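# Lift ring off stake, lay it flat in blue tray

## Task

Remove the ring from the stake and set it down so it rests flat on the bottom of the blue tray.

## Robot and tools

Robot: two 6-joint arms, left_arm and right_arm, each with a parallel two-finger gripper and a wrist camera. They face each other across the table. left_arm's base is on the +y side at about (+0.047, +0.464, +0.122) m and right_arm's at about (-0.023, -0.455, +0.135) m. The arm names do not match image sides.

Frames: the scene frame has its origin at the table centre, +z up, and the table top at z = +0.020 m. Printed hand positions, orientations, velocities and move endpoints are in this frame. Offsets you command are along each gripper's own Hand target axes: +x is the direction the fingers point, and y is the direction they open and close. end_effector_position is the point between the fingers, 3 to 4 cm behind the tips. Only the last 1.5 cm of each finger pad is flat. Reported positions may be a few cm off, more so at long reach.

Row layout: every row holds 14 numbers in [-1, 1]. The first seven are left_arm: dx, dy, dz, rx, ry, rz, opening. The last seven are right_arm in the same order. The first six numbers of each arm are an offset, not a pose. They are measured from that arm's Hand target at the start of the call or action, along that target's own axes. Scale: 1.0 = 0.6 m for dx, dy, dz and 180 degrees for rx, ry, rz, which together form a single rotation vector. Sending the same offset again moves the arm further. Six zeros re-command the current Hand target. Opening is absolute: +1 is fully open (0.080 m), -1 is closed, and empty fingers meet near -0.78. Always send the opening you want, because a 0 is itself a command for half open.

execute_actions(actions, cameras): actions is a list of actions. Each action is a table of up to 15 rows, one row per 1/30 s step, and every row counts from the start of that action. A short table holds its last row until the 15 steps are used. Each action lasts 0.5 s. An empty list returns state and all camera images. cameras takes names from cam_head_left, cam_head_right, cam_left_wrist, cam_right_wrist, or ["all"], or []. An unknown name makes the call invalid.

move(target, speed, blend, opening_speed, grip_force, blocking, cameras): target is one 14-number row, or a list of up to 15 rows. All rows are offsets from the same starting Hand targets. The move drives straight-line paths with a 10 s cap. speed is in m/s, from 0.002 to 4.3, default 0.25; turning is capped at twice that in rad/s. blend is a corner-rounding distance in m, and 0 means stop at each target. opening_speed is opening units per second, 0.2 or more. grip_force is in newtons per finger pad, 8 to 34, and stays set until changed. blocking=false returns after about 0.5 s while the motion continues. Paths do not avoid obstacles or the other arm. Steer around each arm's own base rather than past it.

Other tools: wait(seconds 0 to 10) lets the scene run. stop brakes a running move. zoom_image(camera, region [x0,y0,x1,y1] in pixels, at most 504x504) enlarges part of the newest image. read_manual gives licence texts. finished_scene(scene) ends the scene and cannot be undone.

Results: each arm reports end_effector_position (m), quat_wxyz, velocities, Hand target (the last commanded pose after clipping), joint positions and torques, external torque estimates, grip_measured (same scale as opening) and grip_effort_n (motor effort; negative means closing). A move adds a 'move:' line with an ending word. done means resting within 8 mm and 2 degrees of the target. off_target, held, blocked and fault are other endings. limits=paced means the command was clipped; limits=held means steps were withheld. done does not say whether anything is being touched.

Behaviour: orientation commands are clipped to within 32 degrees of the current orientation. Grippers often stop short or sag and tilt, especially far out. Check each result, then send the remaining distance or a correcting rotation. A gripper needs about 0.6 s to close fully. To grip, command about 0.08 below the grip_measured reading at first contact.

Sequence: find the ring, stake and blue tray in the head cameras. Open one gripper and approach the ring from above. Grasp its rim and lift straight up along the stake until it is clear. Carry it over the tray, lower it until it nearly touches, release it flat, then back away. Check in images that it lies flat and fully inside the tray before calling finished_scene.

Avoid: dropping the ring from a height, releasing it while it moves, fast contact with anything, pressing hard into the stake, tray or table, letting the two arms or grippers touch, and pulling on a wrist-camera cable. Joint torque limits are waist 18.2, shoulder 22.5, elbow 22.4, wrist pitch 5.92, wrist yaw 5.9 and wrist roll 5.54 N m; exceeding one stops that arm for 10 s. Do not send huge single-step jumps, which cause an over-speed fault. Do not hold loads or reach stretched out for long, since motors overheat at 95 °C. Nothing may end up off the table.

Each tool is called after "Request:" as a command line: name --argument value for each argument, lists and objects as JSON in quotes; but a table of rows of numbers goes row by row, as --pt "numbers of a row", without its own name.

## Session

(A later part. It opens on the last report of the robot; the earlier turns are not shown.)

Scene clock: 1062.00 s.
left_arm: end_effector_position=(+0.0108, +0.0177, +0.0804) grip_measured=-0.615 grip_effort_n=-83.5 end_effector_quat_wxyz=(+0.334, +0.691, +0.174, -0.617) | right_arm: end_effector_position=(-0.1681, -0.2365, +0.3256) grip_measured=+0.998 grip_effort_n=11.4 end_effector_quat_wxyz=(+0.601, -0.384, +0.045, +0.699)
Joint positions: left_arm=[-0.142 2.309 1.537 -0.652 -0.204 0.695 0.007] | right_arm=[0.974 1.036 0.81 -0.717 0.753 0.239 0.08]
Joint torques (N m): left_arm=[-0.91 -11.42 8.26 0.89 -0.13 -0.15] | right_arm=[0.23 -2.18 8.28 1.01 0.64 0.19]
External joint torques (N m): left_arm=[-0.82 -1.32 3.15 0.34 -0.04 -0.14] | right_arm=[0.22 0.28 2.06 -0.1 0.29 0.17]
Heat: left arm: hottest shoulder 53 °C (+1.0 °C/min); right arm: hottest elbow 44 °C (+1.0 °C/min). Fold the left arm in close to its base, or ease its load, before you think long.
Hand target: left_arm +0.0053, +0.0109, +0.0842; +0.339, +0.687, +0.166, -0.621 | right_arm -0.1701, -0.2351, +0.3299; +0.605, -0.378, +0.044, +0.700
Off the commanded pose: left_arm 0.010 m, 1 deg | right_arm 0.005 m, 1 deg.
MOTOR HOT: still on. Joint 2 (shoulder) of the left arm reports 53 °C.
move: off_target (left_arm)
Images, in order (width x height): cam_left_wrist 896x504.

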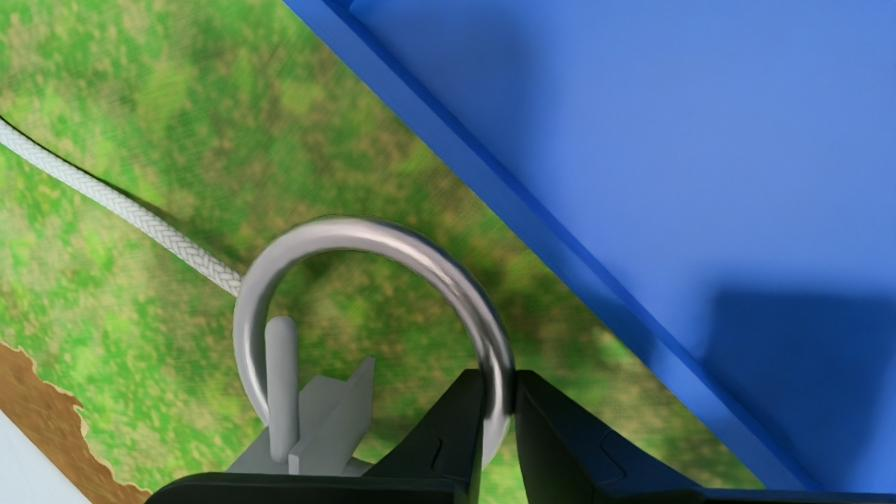

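Request:
wait --seconds 0 --cameras '["cam_right_wrist"]'

Request:
zoom_image --camera "cam_right_wrist" --region '[550, 220, 670, 320]'

Scene clock: 1069.77 s.
left_arm: end_effector_position=(+0.0107, +0.0176, +0.0805) grip_measured=-0.615 grip_effort_n=-83.5 end_effector_quat_wxyz=(+0.334, +0.691, +0.174, -0.617) | right_arm: end_effector_position=(-0.1681, -0.2365, +0.3256) grip_measured=+0.998 grip_effort_n=11.4 end_effector_quat_wxyz=(+0.601, -0.384, +0.045, +0.699)
Joint positions: left_arm=[-0.142 2.309 1.537 -0.652 -0.204 0.695 0.007] | right_arm=[0.974 1.036 0.81 -0.717 0.753 0.239 0.08]
Joint torques (N m): left_arm=[-0.9 -11.42 8.17 0.92 -0.14 -0.14] | right_arm=[0.22 -2.21 8.27 1.01 0.64 0.2]
External joint torques (N m): left_arm=[-0.84 -1.3 3.03 0.35 -0.04 -0.13] | right_arm=[0.24 0.3 2.08 -0.08 0.28 0.17]
Heat: left arm: hottest shoulder 53 °C (+1.0 °C/min); right arm: hottest elbow 44 °C (+1.0 °C/min). Fold the left arm in close to its base, or ease its load, before you think long.
Hand target: left_arm +0.0052, +0.0108, +0.0843; +0.339, +0.687, +0.166, -0.621 | right_arm -0.1701, -0.2351, +0.3299; +0.605, -0.378, +0.044, +0.700
Tool commands: left_gripper/opening=-0.74 right_gripper/opening=+1.0
Off the commanded pose: left_arm 0.010 m, 1 deg | right_arm 0.005 m, 1 deg.
MOTOR HOT: still on. Joint 2 (shoulder) of the left arm reports 53 °C.
Images, in order (width x height): cam_right_wrist 896x504.

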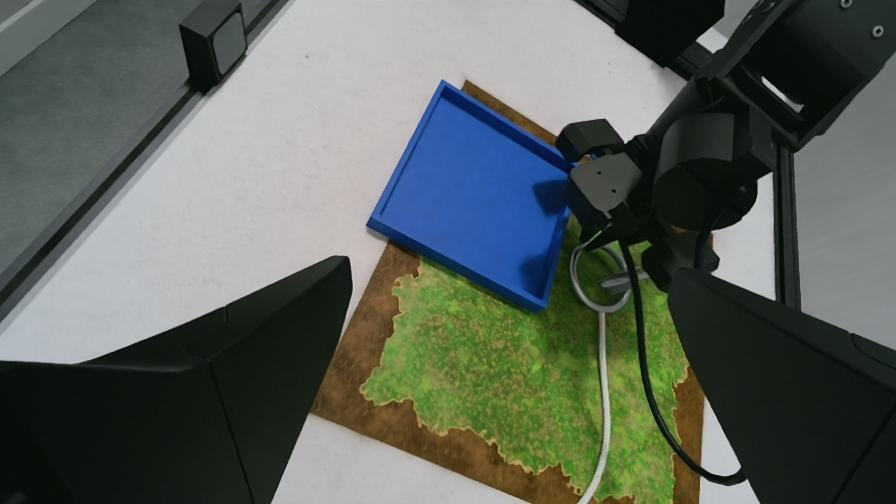

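Scaled by 4.200.

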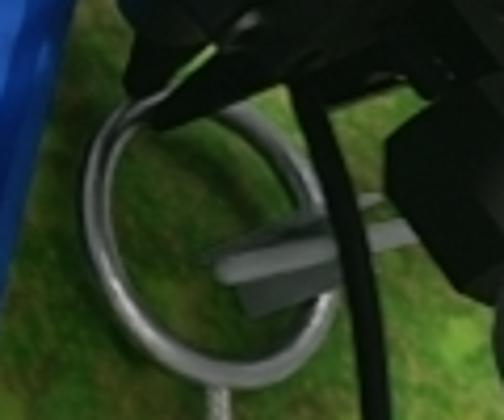

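Request:
move --pt "-0.012 0.0035 -0.0073 0 -0.0556 0 -0.74 0 0 0 0 0 0 1" --pt "-0.0222 0.007 -0.0145 0 -0.111 0 -0.74 0 0 0 0 0 0 1" --speed 0.05 --blend '[0.01,0]' --cameras '["cam_left_wrist","cam_right_wrist","cam_head_left"]'

Request:
zoom_image --camera "cam_right_wrist" --region '[550, 220, 670, 320]'

Scene clock: 1087.70 s.
left_arm: end_effector_position=(+0.0207, +0.0245, +0.0825) grip_measured=-0.615 grip_effort_n=-83.5 end_effector_quat_wxyz=(+0.359, +0.582, +0.127, -0.718) | right_arm: end_effector_position=(-0.1681, -0.2365, +0.3256) grip_measured=+0.998 grip_effort_n=11.9 end_effector_quat_wxyz=(+0.601, -0.384, +0.045, +0.699)
Joint positions: left_arm=[-0.037 2.154 1.22 -0.258 0.047 0.801 0.007] | right_arm=[0.974 1.036 0.81 -0.717 0.753 0.239 0.08]
Joint torques (N m): left_arm=[-1.07 -14.63 6.08 2.29 0.72 0.29] | right_arm=[0.24 -2.22 8.27 1.01 0.64 0.2]
External joint torques (N m): left_arm=[-1 -5.58 1.11 1.38 0.66 0.31] | right_arm=[0.25 0.29 2.06 -0.09 0.28 0.17]
Motor temperatures (°C): left_arm=[27 56 37 29 27 29] | right_arm=[25 36 44 35 31 33]
Heat: left arm: hottest shoulder 56 °C (+0.0 °C/min); right arm: hottest elbow 44 °C (+1.0 °C/min). Fold the left arm in close to its base, or ease its load, before you think long.
Hand target: left_arm +0.0122, +0.0163, +0.0982; -0.363, -0.569, -0.105, +0.731 | right_arm -0.1701, -0.2351, +0.3299; +0.605, -0.378, +0.044, +0.700
Off the commanded pose: left_arm 0.020 m, 3 deg | right_arm 0.005 m, 1 deg.
MOTOR HOT: still on. Joint 2 (shoulder) of the left arm reports 56 °C.
move: off_target (left_arm)
Images, in order (width x height): cam_head_left 896x504, cam_left_wrist 896x504, cam_right_wrist 896x504.

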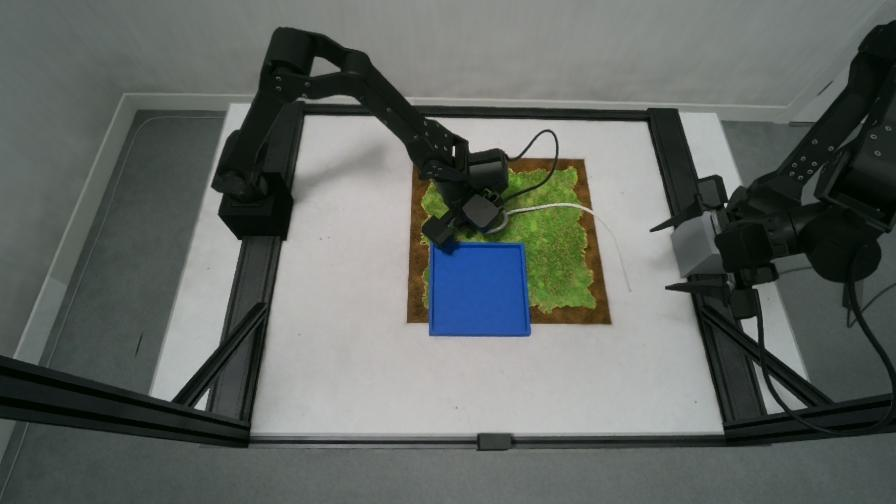

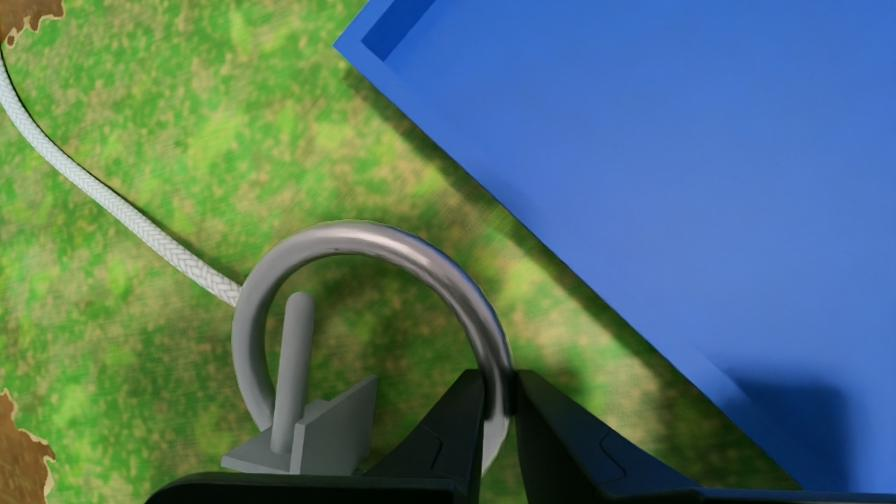

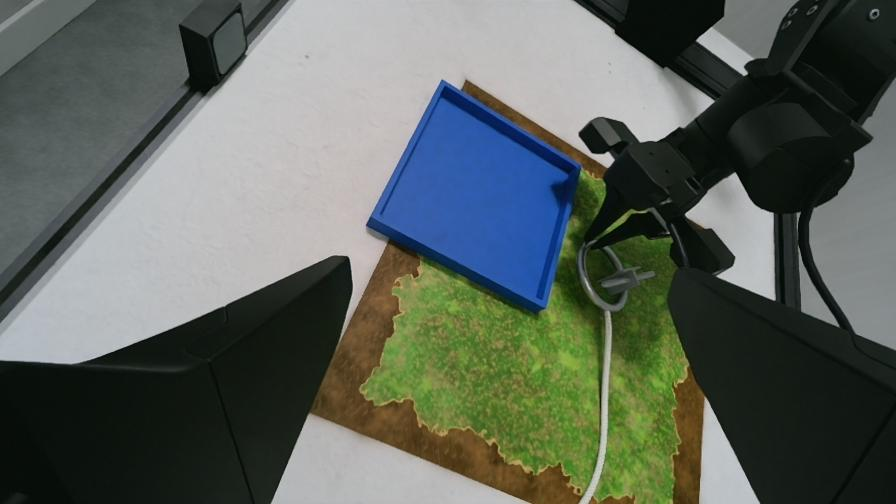

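Scaled by 4.200.

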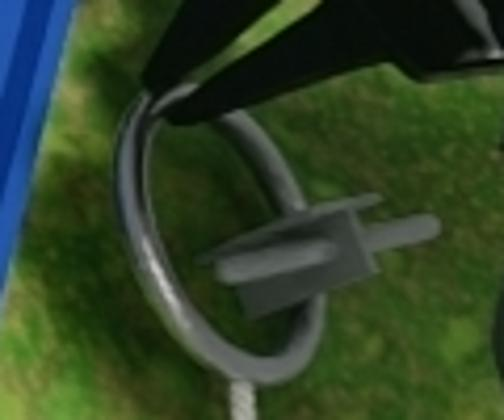

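Request:
move --target '[-0.006,0.0016,0.003,0,-0.01,0,-0.74,0,0,0,0,0,0,1]' --speed 0.05 --cameras '["cam_left_wrist","cam_right_wrist"]'

Request:
zoom_image --camera "cam_right_wrist" --region '[550, 220, 670, 320]'

Scene clock: 1115.43 s.
left_arm: end_effector_position=(+0.0217, +0.0251, +0.0844) grip_measured=-0.615 grip_effort_n=-83.5 end_effector_quat_wxyz=(+0.361, +0.572, +0.125, -0.726) | right_arm: end_effector_position=(-0.1681, -0.2365, +0.3256) grip_measured=+0.998 grip_effort_n=11.9 end_effector_quat_wxyz=(+0.601, -0.384, +0.045, +0.699)
Joint positions: left_arm=[-0.027 2.142 1.201 -0.235 0.071 0.806 0.007] | right_arm=[0.974 1.036 0.81 -0.717 0.753 0.239 0.08]
Joint torques (N m): left_arm=[-1.27 -15.06 6.24 2.35 0.8 0.3] | right_arm=[0.23 -2.22 8.26 1.01 0.64 0.2]
External joint torques (N m): left_arm=[-1.34 -6.2 1.34 1.43 0.74 0.32] | right_arm=[0.22 0.33 1.95 -0.13 0.28 0.18]
Motor temperatures (°C): left_arm=[27 68 35 37 28 29] | right_arm=[25 36 44 35 31 33]
Heat: left arm: hottest shoulder 68 °C (+14.1 °C/min); right arm: hottest elbow 44 °C (+0.0 °C/min). Fold the left arm in close to its base, or ease its load, before you think long.
Hand target: left_arm +0.0117, +0.0160, +0.1023; -0.364, -0.557, -0.099, +0.740 | right_arm -0.1701, -0.2351, +0.3299; +0.605, -0.378, +0.044, +0.700
Off the commanded pose: left_arm 0.022 m, 4 deg | right_arm 0.005 m, 1 deg.
MOTOR HOT: still on. Joint 2 (shoulder) of the left arm reports 68 °C.
move: off_target (left_arm)
Images, in order (width x height): cam_left_wrist 896x504, cam_right_wrist 896x504.

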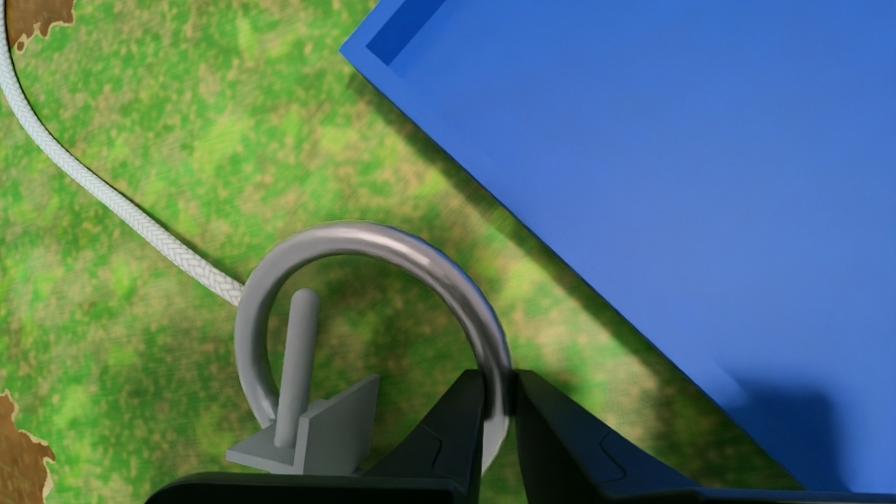

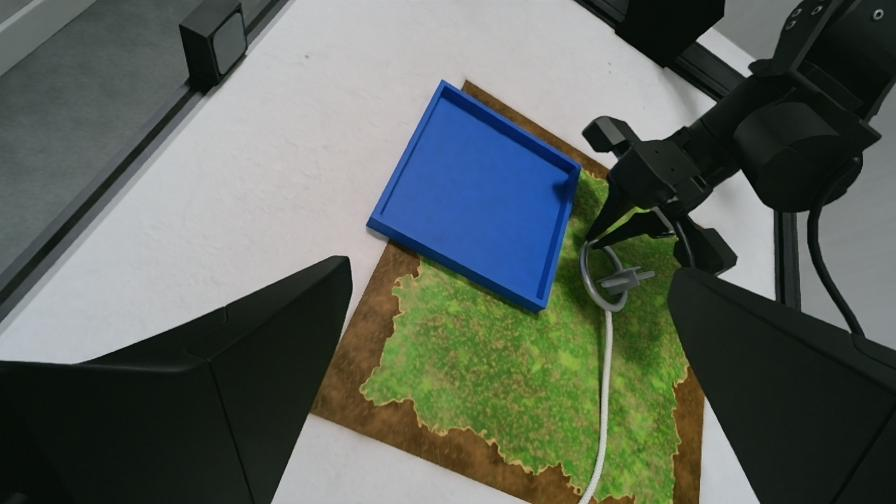

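Scaled by 4.200.

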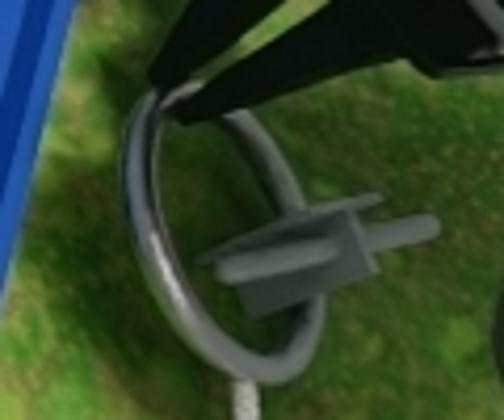

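Request:
move --target '[0.0025,-0.0047,-0.0382,0,0,0,-0.74,0,0,0,0,0,0,1]' --speed 0.06 --cameras '["cam_left_wrist","cam_right_wrist"]'

Request:
zoom_image --camera "cam_right_wrist" --region '[550, 220, 670, 320]'

Scene clock: 1170.77 s.
left_arm: end_effector_position=(+0.0265, +0.0333, +0.0823) grip_measured=-0.615 grip_effort_n=-83.5 end_effector_quat_wxyz=(+0.358, +0.562, +0.110, -0.737) | right_arm: end_effector_position=(-0.1681, -0.2365, +0.3256) grip_measured=+0.998 grip_effort_n=12.3 end_effector_quat_wxyz=(+0.601, -0.384, +0.045, +0.699)
Joint positions: left_arm=[-0.003 2.115 1.129 -0.165 0.107 0.846 0.007] | right_arm=[0.974 1.036 0.81 -0.717 0.753 0.239 0.08]
Joint torques (N m): left_arm=[0.02 -13.16 5.11 1.6 0.15 0.15] | right_arm=[0.23 -2.19 8.27 1.01 0.64 0.2]
External joint torques (N m): left_arm=[-0.03 -4.47 0.23 0.63 0.06 0.16] | right_arm=[0.24 0.31 2.07 -0.09 0.28 0.18]
Motor temperatures (°C): left_arm=[27 68 35 43 29 29] | right_arm=[25 34 45 35 31 33]
Heat: left arm: hottest shoulder 68 °C (+1.0 °C/min); right arm: hottest elbow 45 °C (+1.0 °C/min). Fold the left arm in close to its base, or ease its load, before you think long.
Hand target: left_arm +0.0270, +0.0302, +0.0919; -0.364, -0.557, -0.099, +0.740 | right_arm -0.1701, -0.2351, +0.3299; +0.605, -0.378, +0.044, +0.700
Off the commanded pose: left_arm 0.010 m, 2 deg | right_arm 0.005 m, 1 deg.
MOTOR HOT: still on. Joint 2 (shoulder) of the left arm reports 68 °C.
move: off_target (left_arm)
Images, in order (width x height): cam_left_wrist 896x504, cam_right_wrist 896x504.

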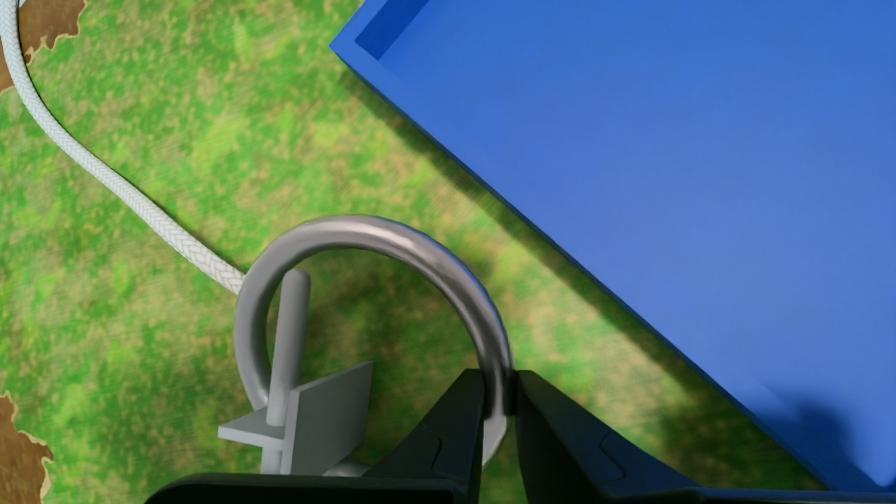

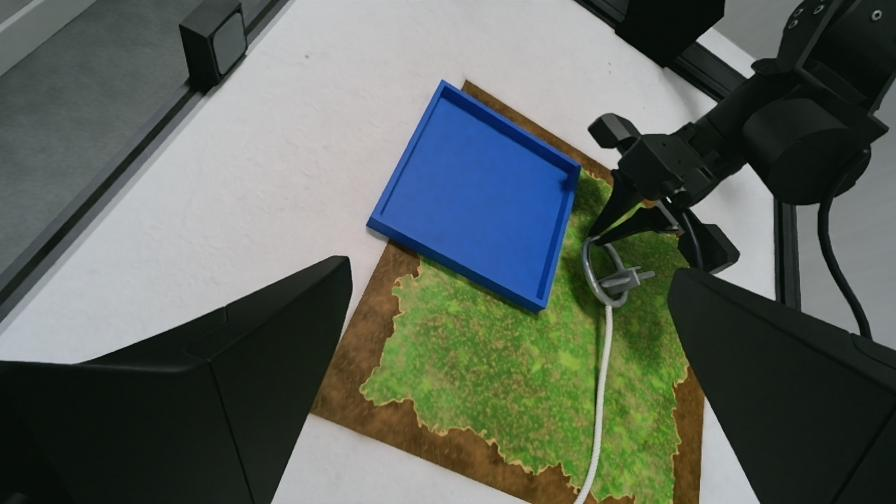

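Scaled by 4.200.

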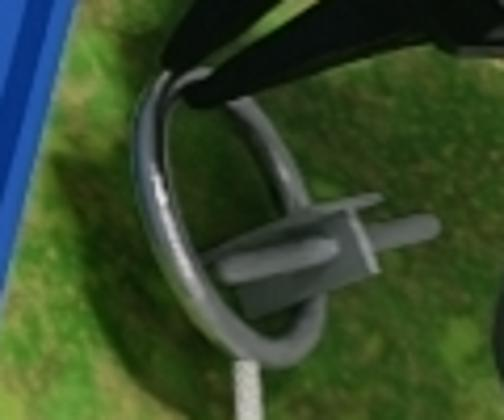

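Request:
move --target '[-0.0149,-0.0071,0.0,0,0,0,-0.74,0,0,0,0,0,0,1]' --speed 0.06 --cameras '["cam_left_wrist","cam_right_wrist"]'

Request:
zoom_image --camera "cam_right_wrist" --region '[550, 220, 670, 320]'

Scene clock: 1183.60 s.
left_arm: end_effector_position=(+0.0264, +0.0381, +0.0906) grip_measured=-0.615 grip_effort_n=-83.5 end_effector_quat_wxyz=(+0.360, +0.561, +0.107, -0.738) | right_arm: end_effector_position=(-0.1681, -0.2365, +0.3256) grip_measured=+0.998 grip_effort_n=11.4 end_effector_quat_wxyz=(+0.601, -0.384, +0.045, +0.699)
Joint positions: left_arm=[-0.004 2.076 1.104 -0.17 0.107 0.846 0.007] | right_arm=[0.974 1.036 0.81 -0.717 0.753 0.239 0.08]
Joint torques (N m): left_arm=[-0.33 -12.89 5.02 1.17 0.09 -0.01] | right_arm=[0.23 -2.19 8.29 1.01 0.64 0.2]
External joint torques (N m): left_arm=[-0.39 -4.49 0.14 0.2 0 0] | right_arm=[0.21 0.33 2.03 -0.11 0.29 0.18]
Motor temperatures (°C): left_arm=[27 71 34 40 29 29] | right_arm=[25 34 45 35 31 33]
Heat: left arm: hottest shoulder 71 °C (+4.0 °C/min); right arm: hottest elbow 45 °C (+1.0 °C/min). Fold the left arm in close to its base, or ease its load, before you think long.
Hand target: left_arm +0.0252, +0.0370, +0.0989; -0.364, -0.557, -0.099, +0.740 | right_arm -0.1701, -0.2351, +0.3299; +0.605, -0.378, +0.044, +0.700
Off the commanded pose: left_arm 0.008 m, 1 deg | right_arm 0.005 m, 1 deg.
MOTOR HOT: still on. Joint 2 (shoulder) of the left arm reports 71 °C.
move: done
Images, in order (width x height): cam_left_wrist 896x504, cam_right_wrist 896x504.

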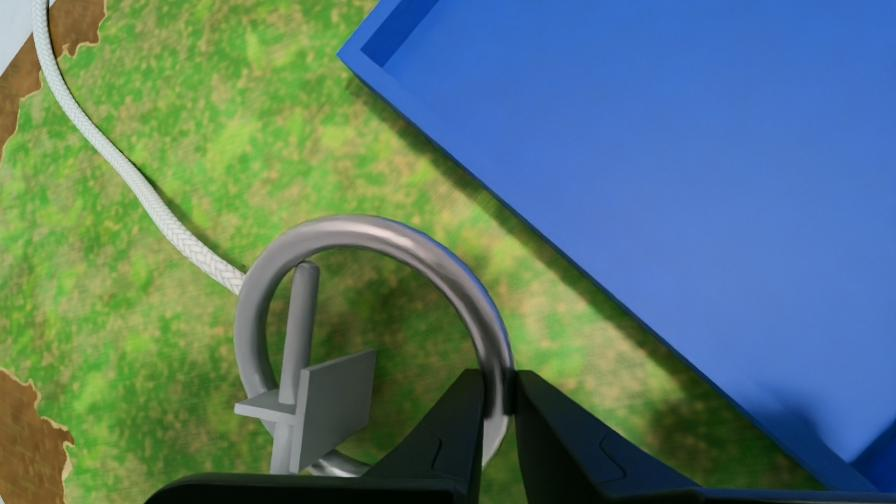

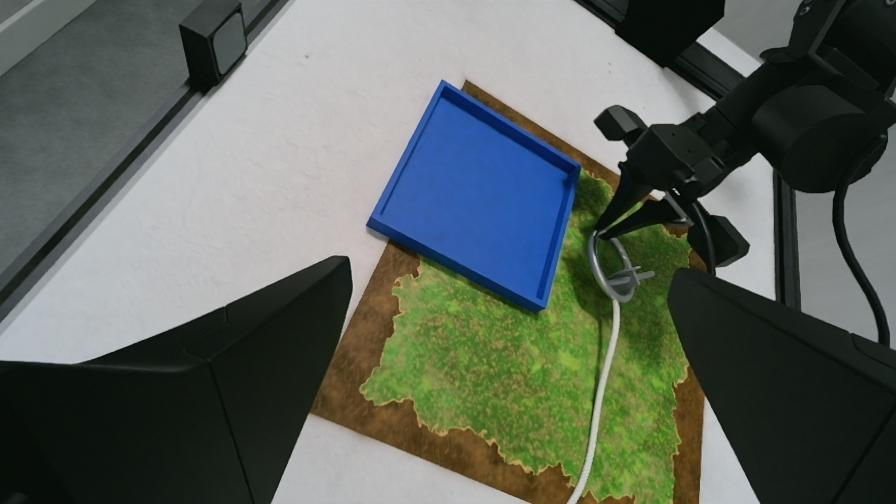

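Scaled by 4.200.

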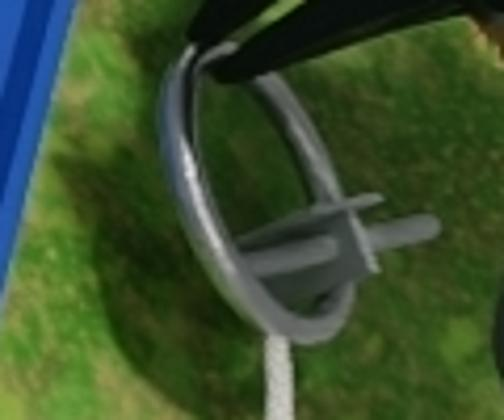

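Request:
move --target '[-0.02,0.013,-0.0003,0,-0.047,0,-0.74,0,0,0,0,0,0,1]' --speed 0.05 --cameras '["cam_left_wrist","cam_right_wrist"]'

Request:
zoom_image --camera "cam_right_wrist" --region '[550, 220, 670, 320]'

Scene clock: 1198.30 s.
left_arm: end_effector_position=(+0.0322, +0.0405, +0.1001) grip_measured=-0.615 grip_effort_n=-83.5 end_effector_quat_wxyz=(+0.365, +0.508, +0.087, -0.776) | right_arm: end_effector_position=(-0.1681, -0.2365, +0.3256) grip_measured=+0.998 grip_effort_n=11.9 end_effector_quat_wxyz=(+0.601, -0.384, +0.045, +0.699)
Joint positions: left_arm=[0.058 2.032 1.026 -0.064 0.245 0.881 0.007] | right_arm=[0.974 1.036 0.81 -0.717 0.753 0.239 0.08]
Joint torques (N m): left_arm=[-0.12 -13.01 5.35 1.9 0.38 0.2] | right_arm=[0.23 -2.2 8.28 1.01 0.64 0.19]
External joint torques (N m): left_arm=[-0.08 -4.92 0.5 0.84 0.21 0.21] | right_arm=[0.22 0.3 2.05 -0.1 0.29 0.17]
Motor temperatures (°C): left_arm=[27 74 33 38 28 29] | right_arm=[25 34 45 35 31 33]
Heat: left arm: hottest shoulder 74 °C (+8.1 °C/min); right arm: hottest elbow 45 °C (+1.0 °C/min). Fold the left arm in close to its base, or ease its load, before you think long.
Hand target: left_arm +0.0317, +0.0366, +0.1116; -0.370, -0.501, -0.072, +0.779 | right_arm -0.1701, -0.2351, +0.3299; +0.605, -0.378, +0.044, +0.700
Off the commanded pose: left_arm 0.012 m, 2 deg | right_arm 0.005 m, 1 deg.
MOTOR HOT: still on. Joint 2 (shoulder) of the left arm reports 74 °C.
move: off_target (left_arm)
Images, in order (width x height): cam_left_wrist 896x504, cam_right_wrist 896x504.

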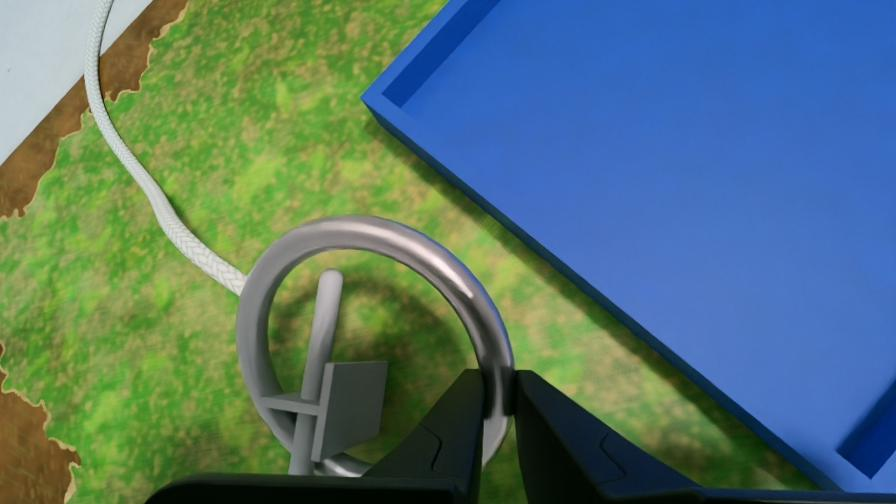

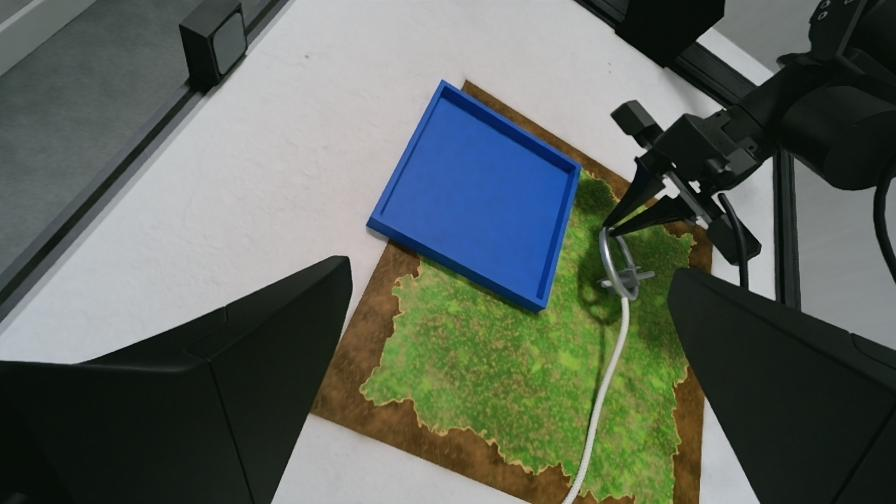

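Scaled by 4.200.

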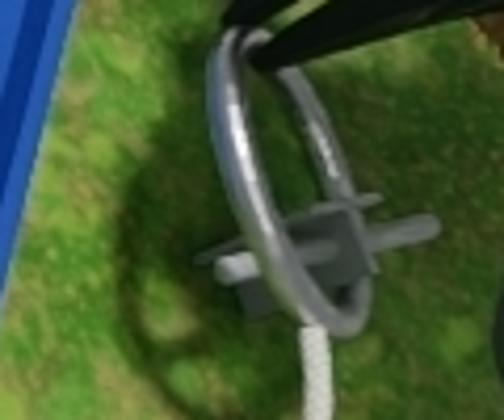

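Request:
move --target '[-0.0223,0.0018,-0.0392,0,0,0,-0.74,0,0,0,0,0,0,1]' --speed 0.06 --cameras '["cam_left_wrist","cam_right_wrist"]'

Request:
zoom_image --camera "cam_right_wrist" --region '[570, 220, 690, 320]'

Scene clock: 1216.67 s.
left_arm: end_effector_position=(+0.0524, +0.0574, +0.1009) grip_measured=-0.615 grip_effort_n=-83.5 end_effector_quat_wxyz=(+0.365, +0.507, +0.086, -0.777) | right_arm: end_effector_position=(-0.1681, -0.2365, +0.3256) grip_measured=+0.998 grip_effort_n=11.9 end_effector_quat_wxyz=(+0.601, -0.384, +0.045, +0.699)
Joint positions: left_arm=[0.122 1.987 0.959 -0.055 0.277 0.939 0.007] | right_arm=[0.974 1.036 0.81 -0.717 0.753 0.239 0.08]
Joint torques (N m): left_arm=[0.02 -12.37 5.18 1.82 0.36 0.18] | right_arm=[0.23 -2.21 8.27 1.01 0.64 0.19]
External joint torques (N m): left_arm=[-0.01 -4.63 0.41 0.78 0.18 0.19] | right_arm=[0.22 0.28 2.03 -0.11 0.29 0.17]
Motor temperatures (°C): left_arm=[27 76 33 36 28 29] | right_arm=[25 34 45 35 31 33]
Heat: left arm: hottest shoulder 76 °C (+9.1 °C/min); right arm: hottest elbow 45 °C (+0.0 °C/min). Fold the left arm in close to its base, or ease its load, before you think long.
Hand target: left_arm +0.0526, +0.0540, +0.1116; -0.370, -0.501, -0.072, +0.779 | right_arm -0.1701, -0.2351, +0.3299; +0.605, -0.378, +0.044, +0.700
Off the commanded pose: left_arm 0.011 m, 2 deg | right_arm 0.005 m, 1 deg.
MOTOR HOT: still on. Joint 2 (shoulder) of the left arm reports 76 °C.
move: off_target (left_arm)
Images, in order (width x height): cam_left_wrist 896x504, cam_right_wrist 896x504.

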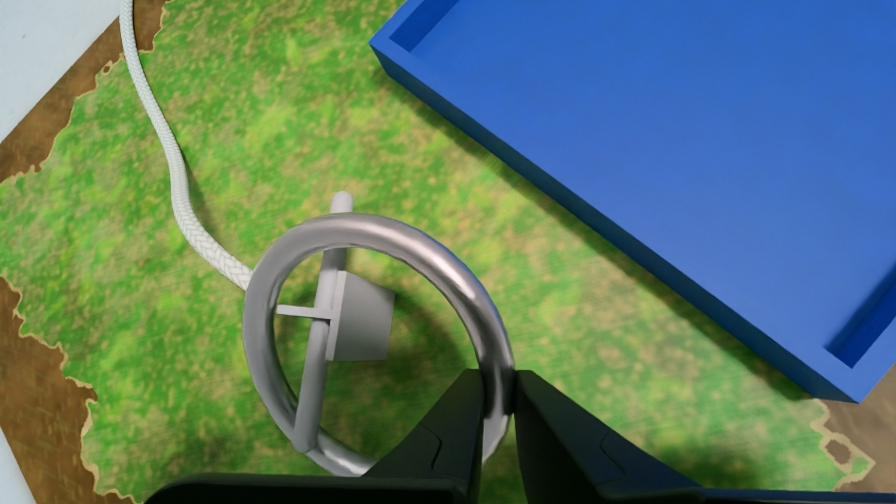

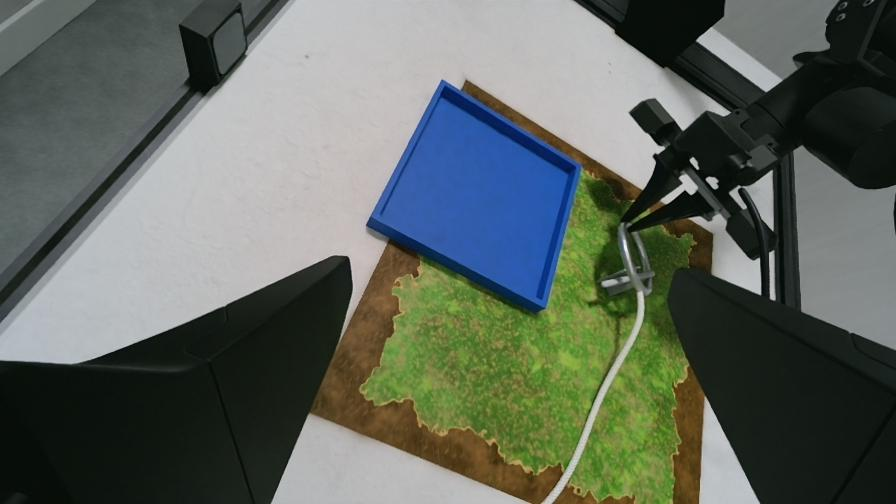

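Scaled by 4.200.

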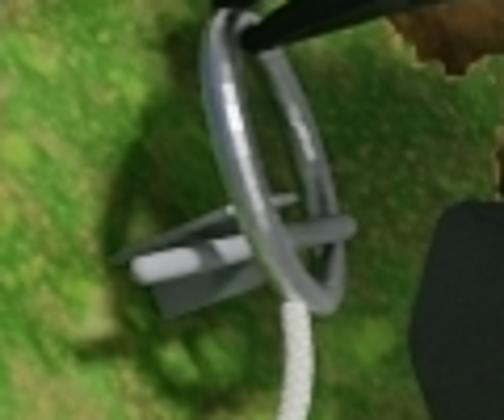

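Request:
move --pt "-0.0008 0.0132 -0.0083 0 0 0 -0.74 0 0 0 0 0 0 1" --pt "-0.0355 0.024 0.012 0 0 0 -0.74 0 0 0 0 0 0 1" --speed 0.06 --cameras '["cam_left_wrist","cam_right_wrist"]'

Request:
zoom_image --camera "cam_right_wrist" --region '[570, 220, 690, 320]'

Scene clock: 1232.70 s.
left_arm: end_effector_position=(+0.0602, +0.0584, +0.1239) grip_measured=-0.615 grip_effort_n=-83.5 end_effector_quat_wxyz=(+0.362, +0.507, +0.089, -0.777) | right_arm: end_effector_position=(-0.1681, -0.2365, +0.3256) grip_measured=+0.998 grip_effort_n=11.4 end_effector_quat_wxyz=(+0.601, -0.384, +0.045, +0.699)
Joint positions: left_arm=[0.146 1.927 0.995 -0.163 0.291 0.962 0.007] | right_arm=[0.974 1.036 0.81 -0.717 0.753 0.239 0.08]
Joint torques (N m): left_arm=[0.07 -11.61 7.56 1.4 0.32 0.16] | right_arm=[0.23 -2.19 8.28 1.01 0.64 0.2]
External joint torques (N m): left_arm=[0.05 -3.96 2.47 0.38 0.12 0.17] | right_arm=[0.23 0.33 2.04 -0.1 0.28 0.18]
Motor temperatures (°C): left_arm=[27 75 33 37 28 29] | right_arm=[25 33 45 35 31 33]
Heat: left arm: hottest shoulder 75 °C (+6.0 °C/min); right arm: hottest elbow 45 °C (+0.0 °C/min). Fold the left arm in close to its base, or ease its load, before you think long.
Hand target: left_arm +0.0614, +0.0510, +0.1366; -0.370, -0.501, -0.072, +0.779 | right_arm -0.1701, -0.2351, +0.3299; +0.605, -0.378, +0.044, +0.700
Off the commanded pose: left_arm 0.015 m, 2 deg | right_arm 0.005 m, 1 deg.
MOTOR HOT: still on. Joint 2 (shoulder) of the left arm reports 75 °C.
move: off_target (left_arm)
Images, in order (width x height): cam_left_wrist 896x504, cam_right_wrist 896x504.

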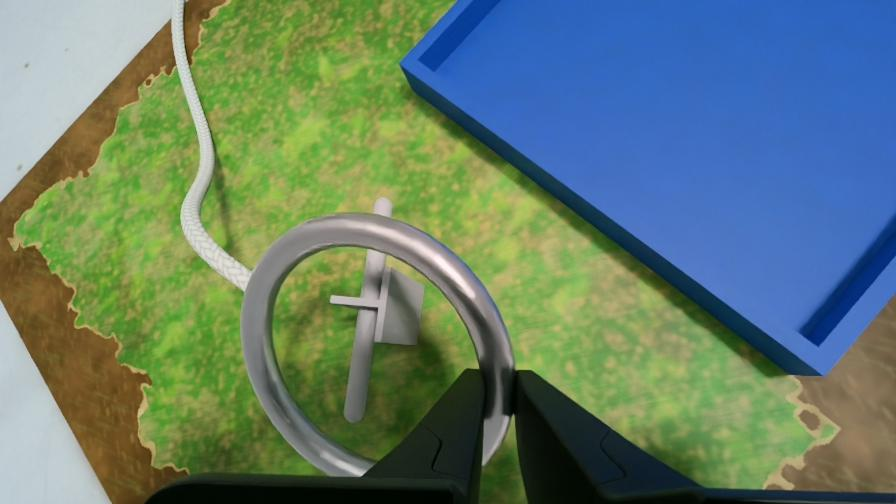

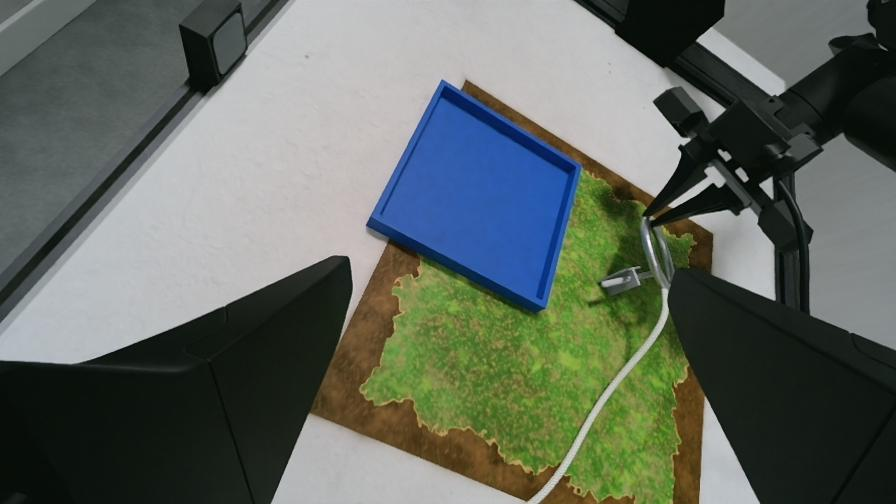

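Scaled by 4.200.

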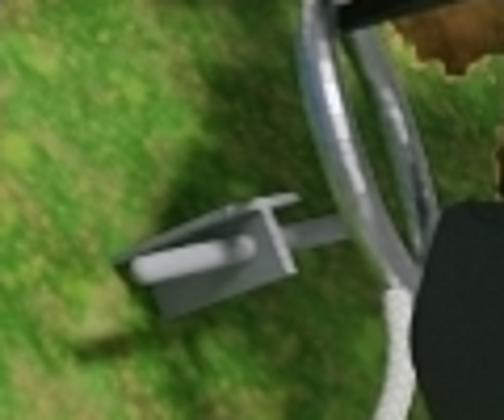

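Request:
move --target '[-0.0556,0.0172,0.0325,0,0,0,-0.74,0,0,0,0,0,0,1]' --speed 0.1 --cameras '["cam_left_wrist","cam_right_wrist"]'

Scene clock: 1237.93 s.
left_arm: end_effector_position=(+0.0604, +0.0574, +0.1638) grip_measured=-0.615 grip_effort_n=-83.5 end_effector_quat_wxyz=(+0.362, +0.507, +0.089, -0.777) | right_arm: end_effector_position=(-0.1681, -0.2365, +0.3256) grip_measured=+0.998 grip_effort_n=11.4 end_effector_quat_wxyz=(+0.601, -0.384, +0.045, +0.699)
Joint positions: left_arm=[0.146 1.839 1.066 -0.322 0.291 0.962 0.007] | right_arm=[0.974 1.036 0.81 -0.717 0.753 0.239 0.08]
Joint torques (N m): left_arm=[0.04 -11.24 8.14 1.39 0.31 0.16] | right_arm=[0.23 -2.23 8.27 1.02 0.64 0.2]
External joint torques (N m): left_arm=[0.02 -3.79 2.65 0.39 0.12 0.17] | right_arm=[0.25 0.28 2.07 -0.08 0.28 0.18]
Motor temperatures (°C): left_arm=[27 72 34 37 28 29] | right_arm=[25 33 45 35 31 33]
Heat: left arm: hottest shoulder 72 °C (+2.0 °C/min); right arm: hottest elbow 45 °C (+0.0 °C/min). Fold the left arm in close to its base, or ease its load, before you think long.
Hand target: left_arm +0.0614, +0.0510, +0.1766; -0.370, -0.501, -0.072, +0.779 | right_arm -0.1701, -0.2351, +0.3299; +0.605, -0.378, +0.044, +0.700
Off the commanded pose: left_arm 0.014 m, 2 deg | right_arm 0.005 m, 1 deg.
MOTOR HOT: still on. Joint 2 (shoulder) of the left arm reports 72 °C.
move: off_target (left_arm)
Images, in order (width x height): cam_left_wrist 896x504, cam_right_wrist 896x504.

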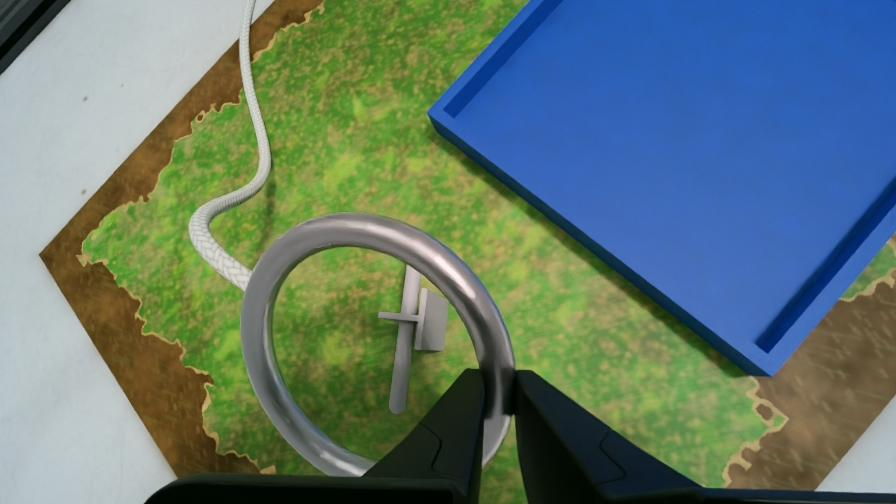

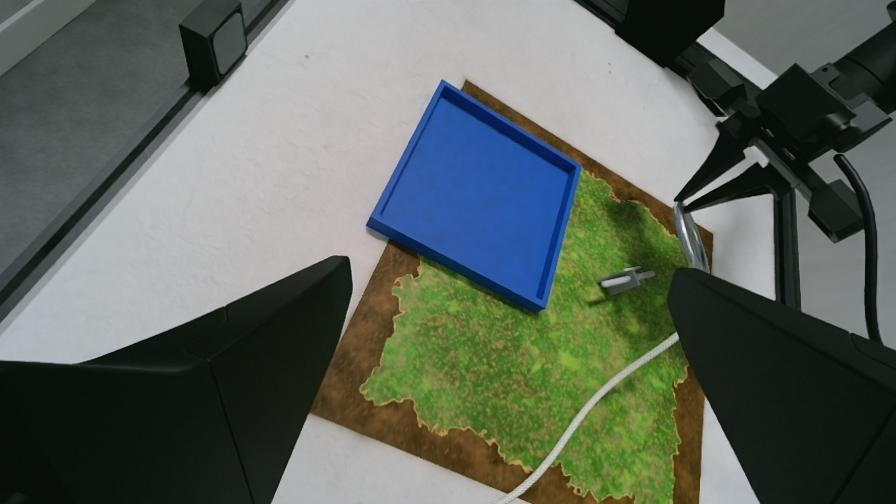

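Request:
move --target '[0.0718,-0.2095,0.2183,0,0.168,0,-0.74,0,0,0,0,0,0,1]' --speed 0.15 --cameras '["cam_left_wrist","cam_right_wrist","cam_head_left"]'

Scene clock: 1256.73 s.
left_arm: end_effector_position=(-0.1246, +0.0598, +0.1707) grip_measured=-0.615 grip_effort_n=-83.5 end_effector_quat_wxyz=(+0.333, +0.688, +0.168, -0.622) | right_arm: end_effector_position=(-0.1681, -0.2365, +0.3256) grip_measured=+0.998 grip_effort_n=11.9 end_effector_quat_wxyz=(+0.601, -0.384, +0.045, +0.699)
Joint positions: left_arm=[-0.476 2.191 1.723 -1.017 -0.239 0.367 0.007] | right_arm=[0.974 1.036 0.81 -0.717 0.753 0.239 0.08]
Joint torques (N m): left_arm=[0.07 -10.52 8.24 0.45 -0.42 -0.19] | right_arm=[0.23 -2.21 8.28 1 0.64 0.2]
External joint torques (N m): left_arm=[0.07 -0.7 2.72 -0.01 -0.28 -0.18] | right_arm=[0.19 0.27 2.05 -0.11 0.3 0.18]
Motor temperatures (°C): left_arm=[27 69 36 36 28 29] | right_arm=[25 33 45 35 31 33]
Heat: left arm: hottest shoulder 69 °C (-5.0 °C/min); right arm: hottest elbow 45 °C (+0.0 °C/min). Fold the left arm in close to its base, or ease its load, before you think long.
Hand target: left_arm -0.1251, +0.0559, +0.1718; +0.339, +0.687, +0.166, -0.621 | right_arm -0.1701, -0.2351, +0.3299; +0.605, -0.378, +0.044, +0.700
Off the commanded pose: left_arm 0.004 m, 1 deg | right_arm 0.005 m, 1 deg.
MOTOR HOT: still on. Joint 2 (shoulder) of the left arm reports 69 °C.
move: done
Images, in order (width x height): cam_head_left 896x504, cam_left_wrist 896x504, cam_right_wrist 896x504.

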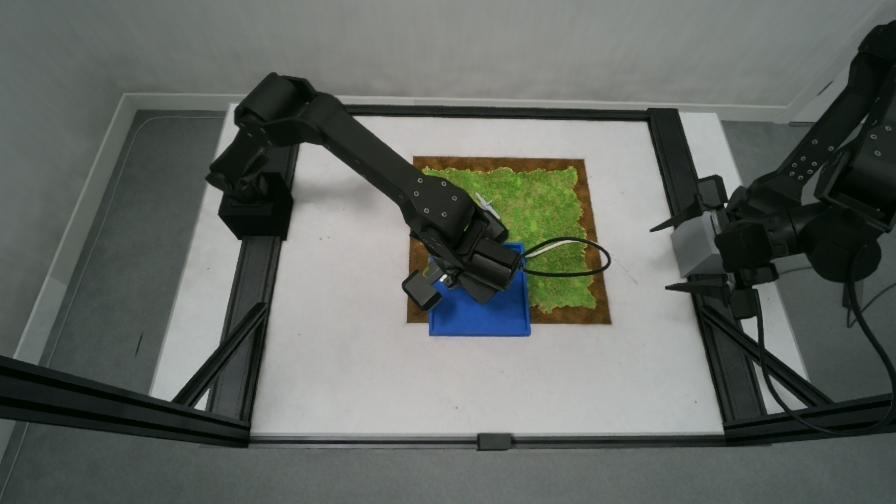

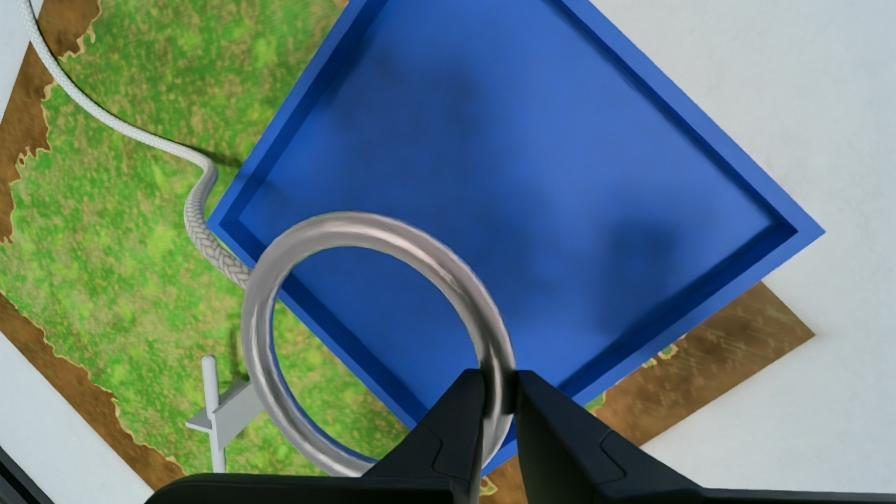

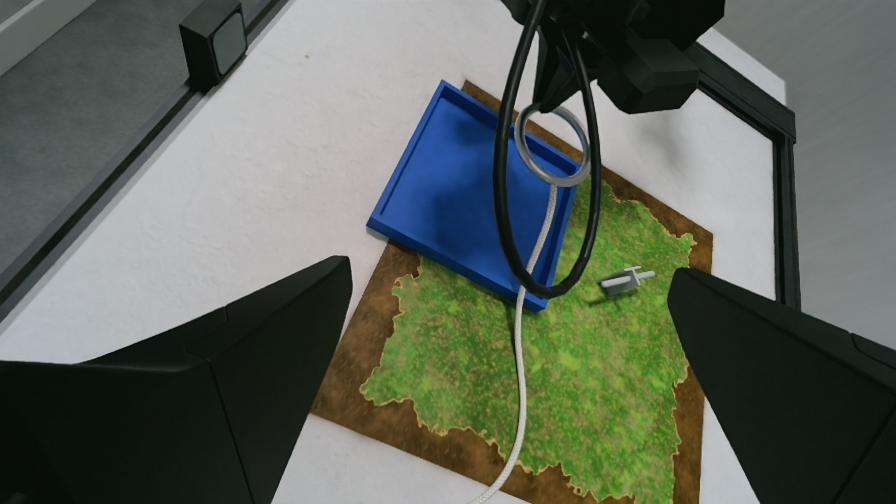

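Request:
move --target '[0.1368,-0.0368,0.03,0,0,0,-0.74,0,0,0,0,0,0,1]' --speed 0.12 --cameras '["cam_left_wrist","cam_right_wrist"]'

Scene clock: 1271.67 s.
left_arm: end_effector_position=(-0.1389, +0.0435, +0.0889) grip_measured=-0.615 grip_effort_n=-83.5 end_effector_quat_wxyz=(+0.337, +0.685, +0.166, -0.624) | right_arm: end_effector_position=(-0.1681, -0.2365, +0.3256) grip_measured=+0.998 grip_effort_n=11.4 end_effector_quat_wxyz=(+0.601, -0.384, +0.045, +0.699)
Joint positions: left_arm=[-0.487 2.375 1.695 -0.799 -0.24 0.352 0.007] | right_arm=[0.974 1.036 0.81 -0.717 0.753 0.239 0.08]
Joint torques (N m): left_arm=[-0.24 -11.83 5.86 0.72 -0.42 -0.19] | right_arm=[0.22 -2.21 8.27 1.01 0.64 0.2]
External joint torques (N m): left_arm=[-0.17 -1.47 0.73 0.25 -0.29 -0.18] | right_arm=[0.22 0.33 1.98 -0.11 0.29 0.17]
Motor temperatures (°C): left_arm=[27 64 38 34 28 29] | right_arm=[25 33 45 35 31 33]
Heat: left arm: hottest shoulder 64 °C (-12.1 °C/min); right arm: hottest elbow 45 °C (+0.0 °C/min). Fold the left arm in close to its base, or ease its load, before you think long.
Hand target: left_arm -0.1386, +0.0437, +0.0869; +0.339, +0.687, +0.166, -0.621 | right_arm -0.1701, -0.2351, +0.3299; +0.605, -0.378, +0.044, +0.700
Off the commanded pose: left_arm 0.002 m, 0 deg | right_arm 0.005 m, 1 deg.
MOTOR HOT: still on. Joint 2 (shoulder) of the left arm reports 64 °C.
move: done
Images, in order (width x height): cam_left_wrist 896x504, cam_right_wrist 896x504.

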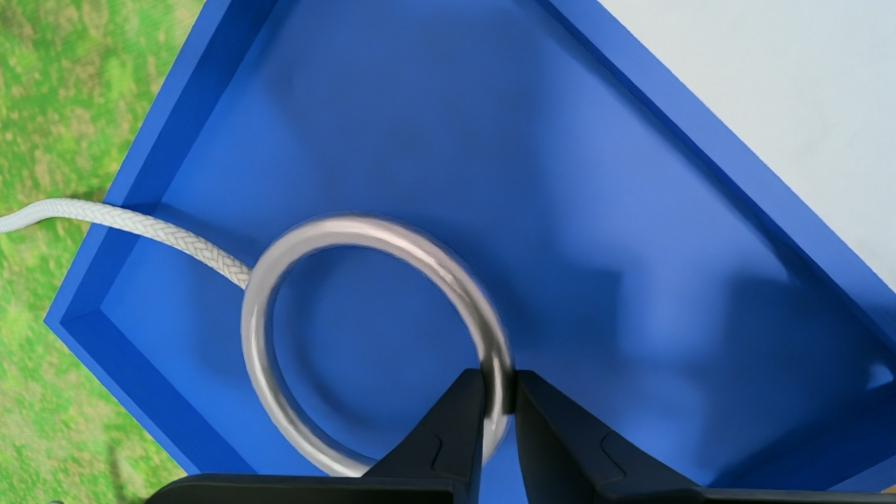

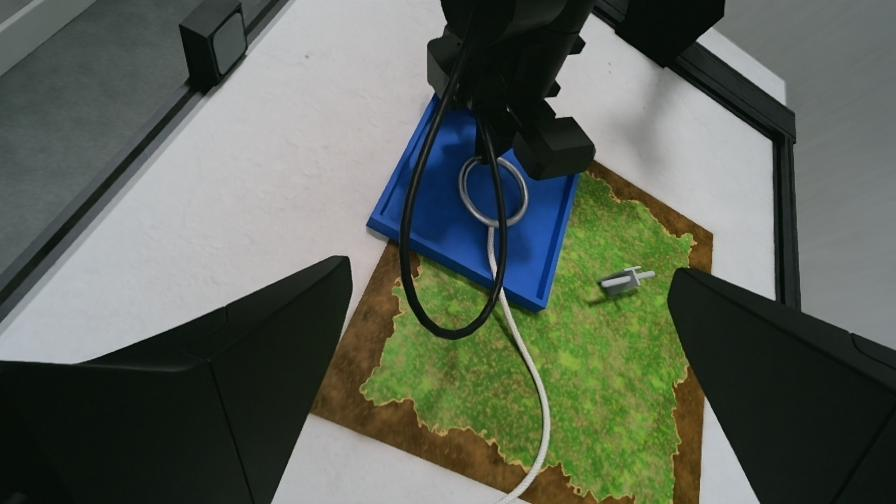

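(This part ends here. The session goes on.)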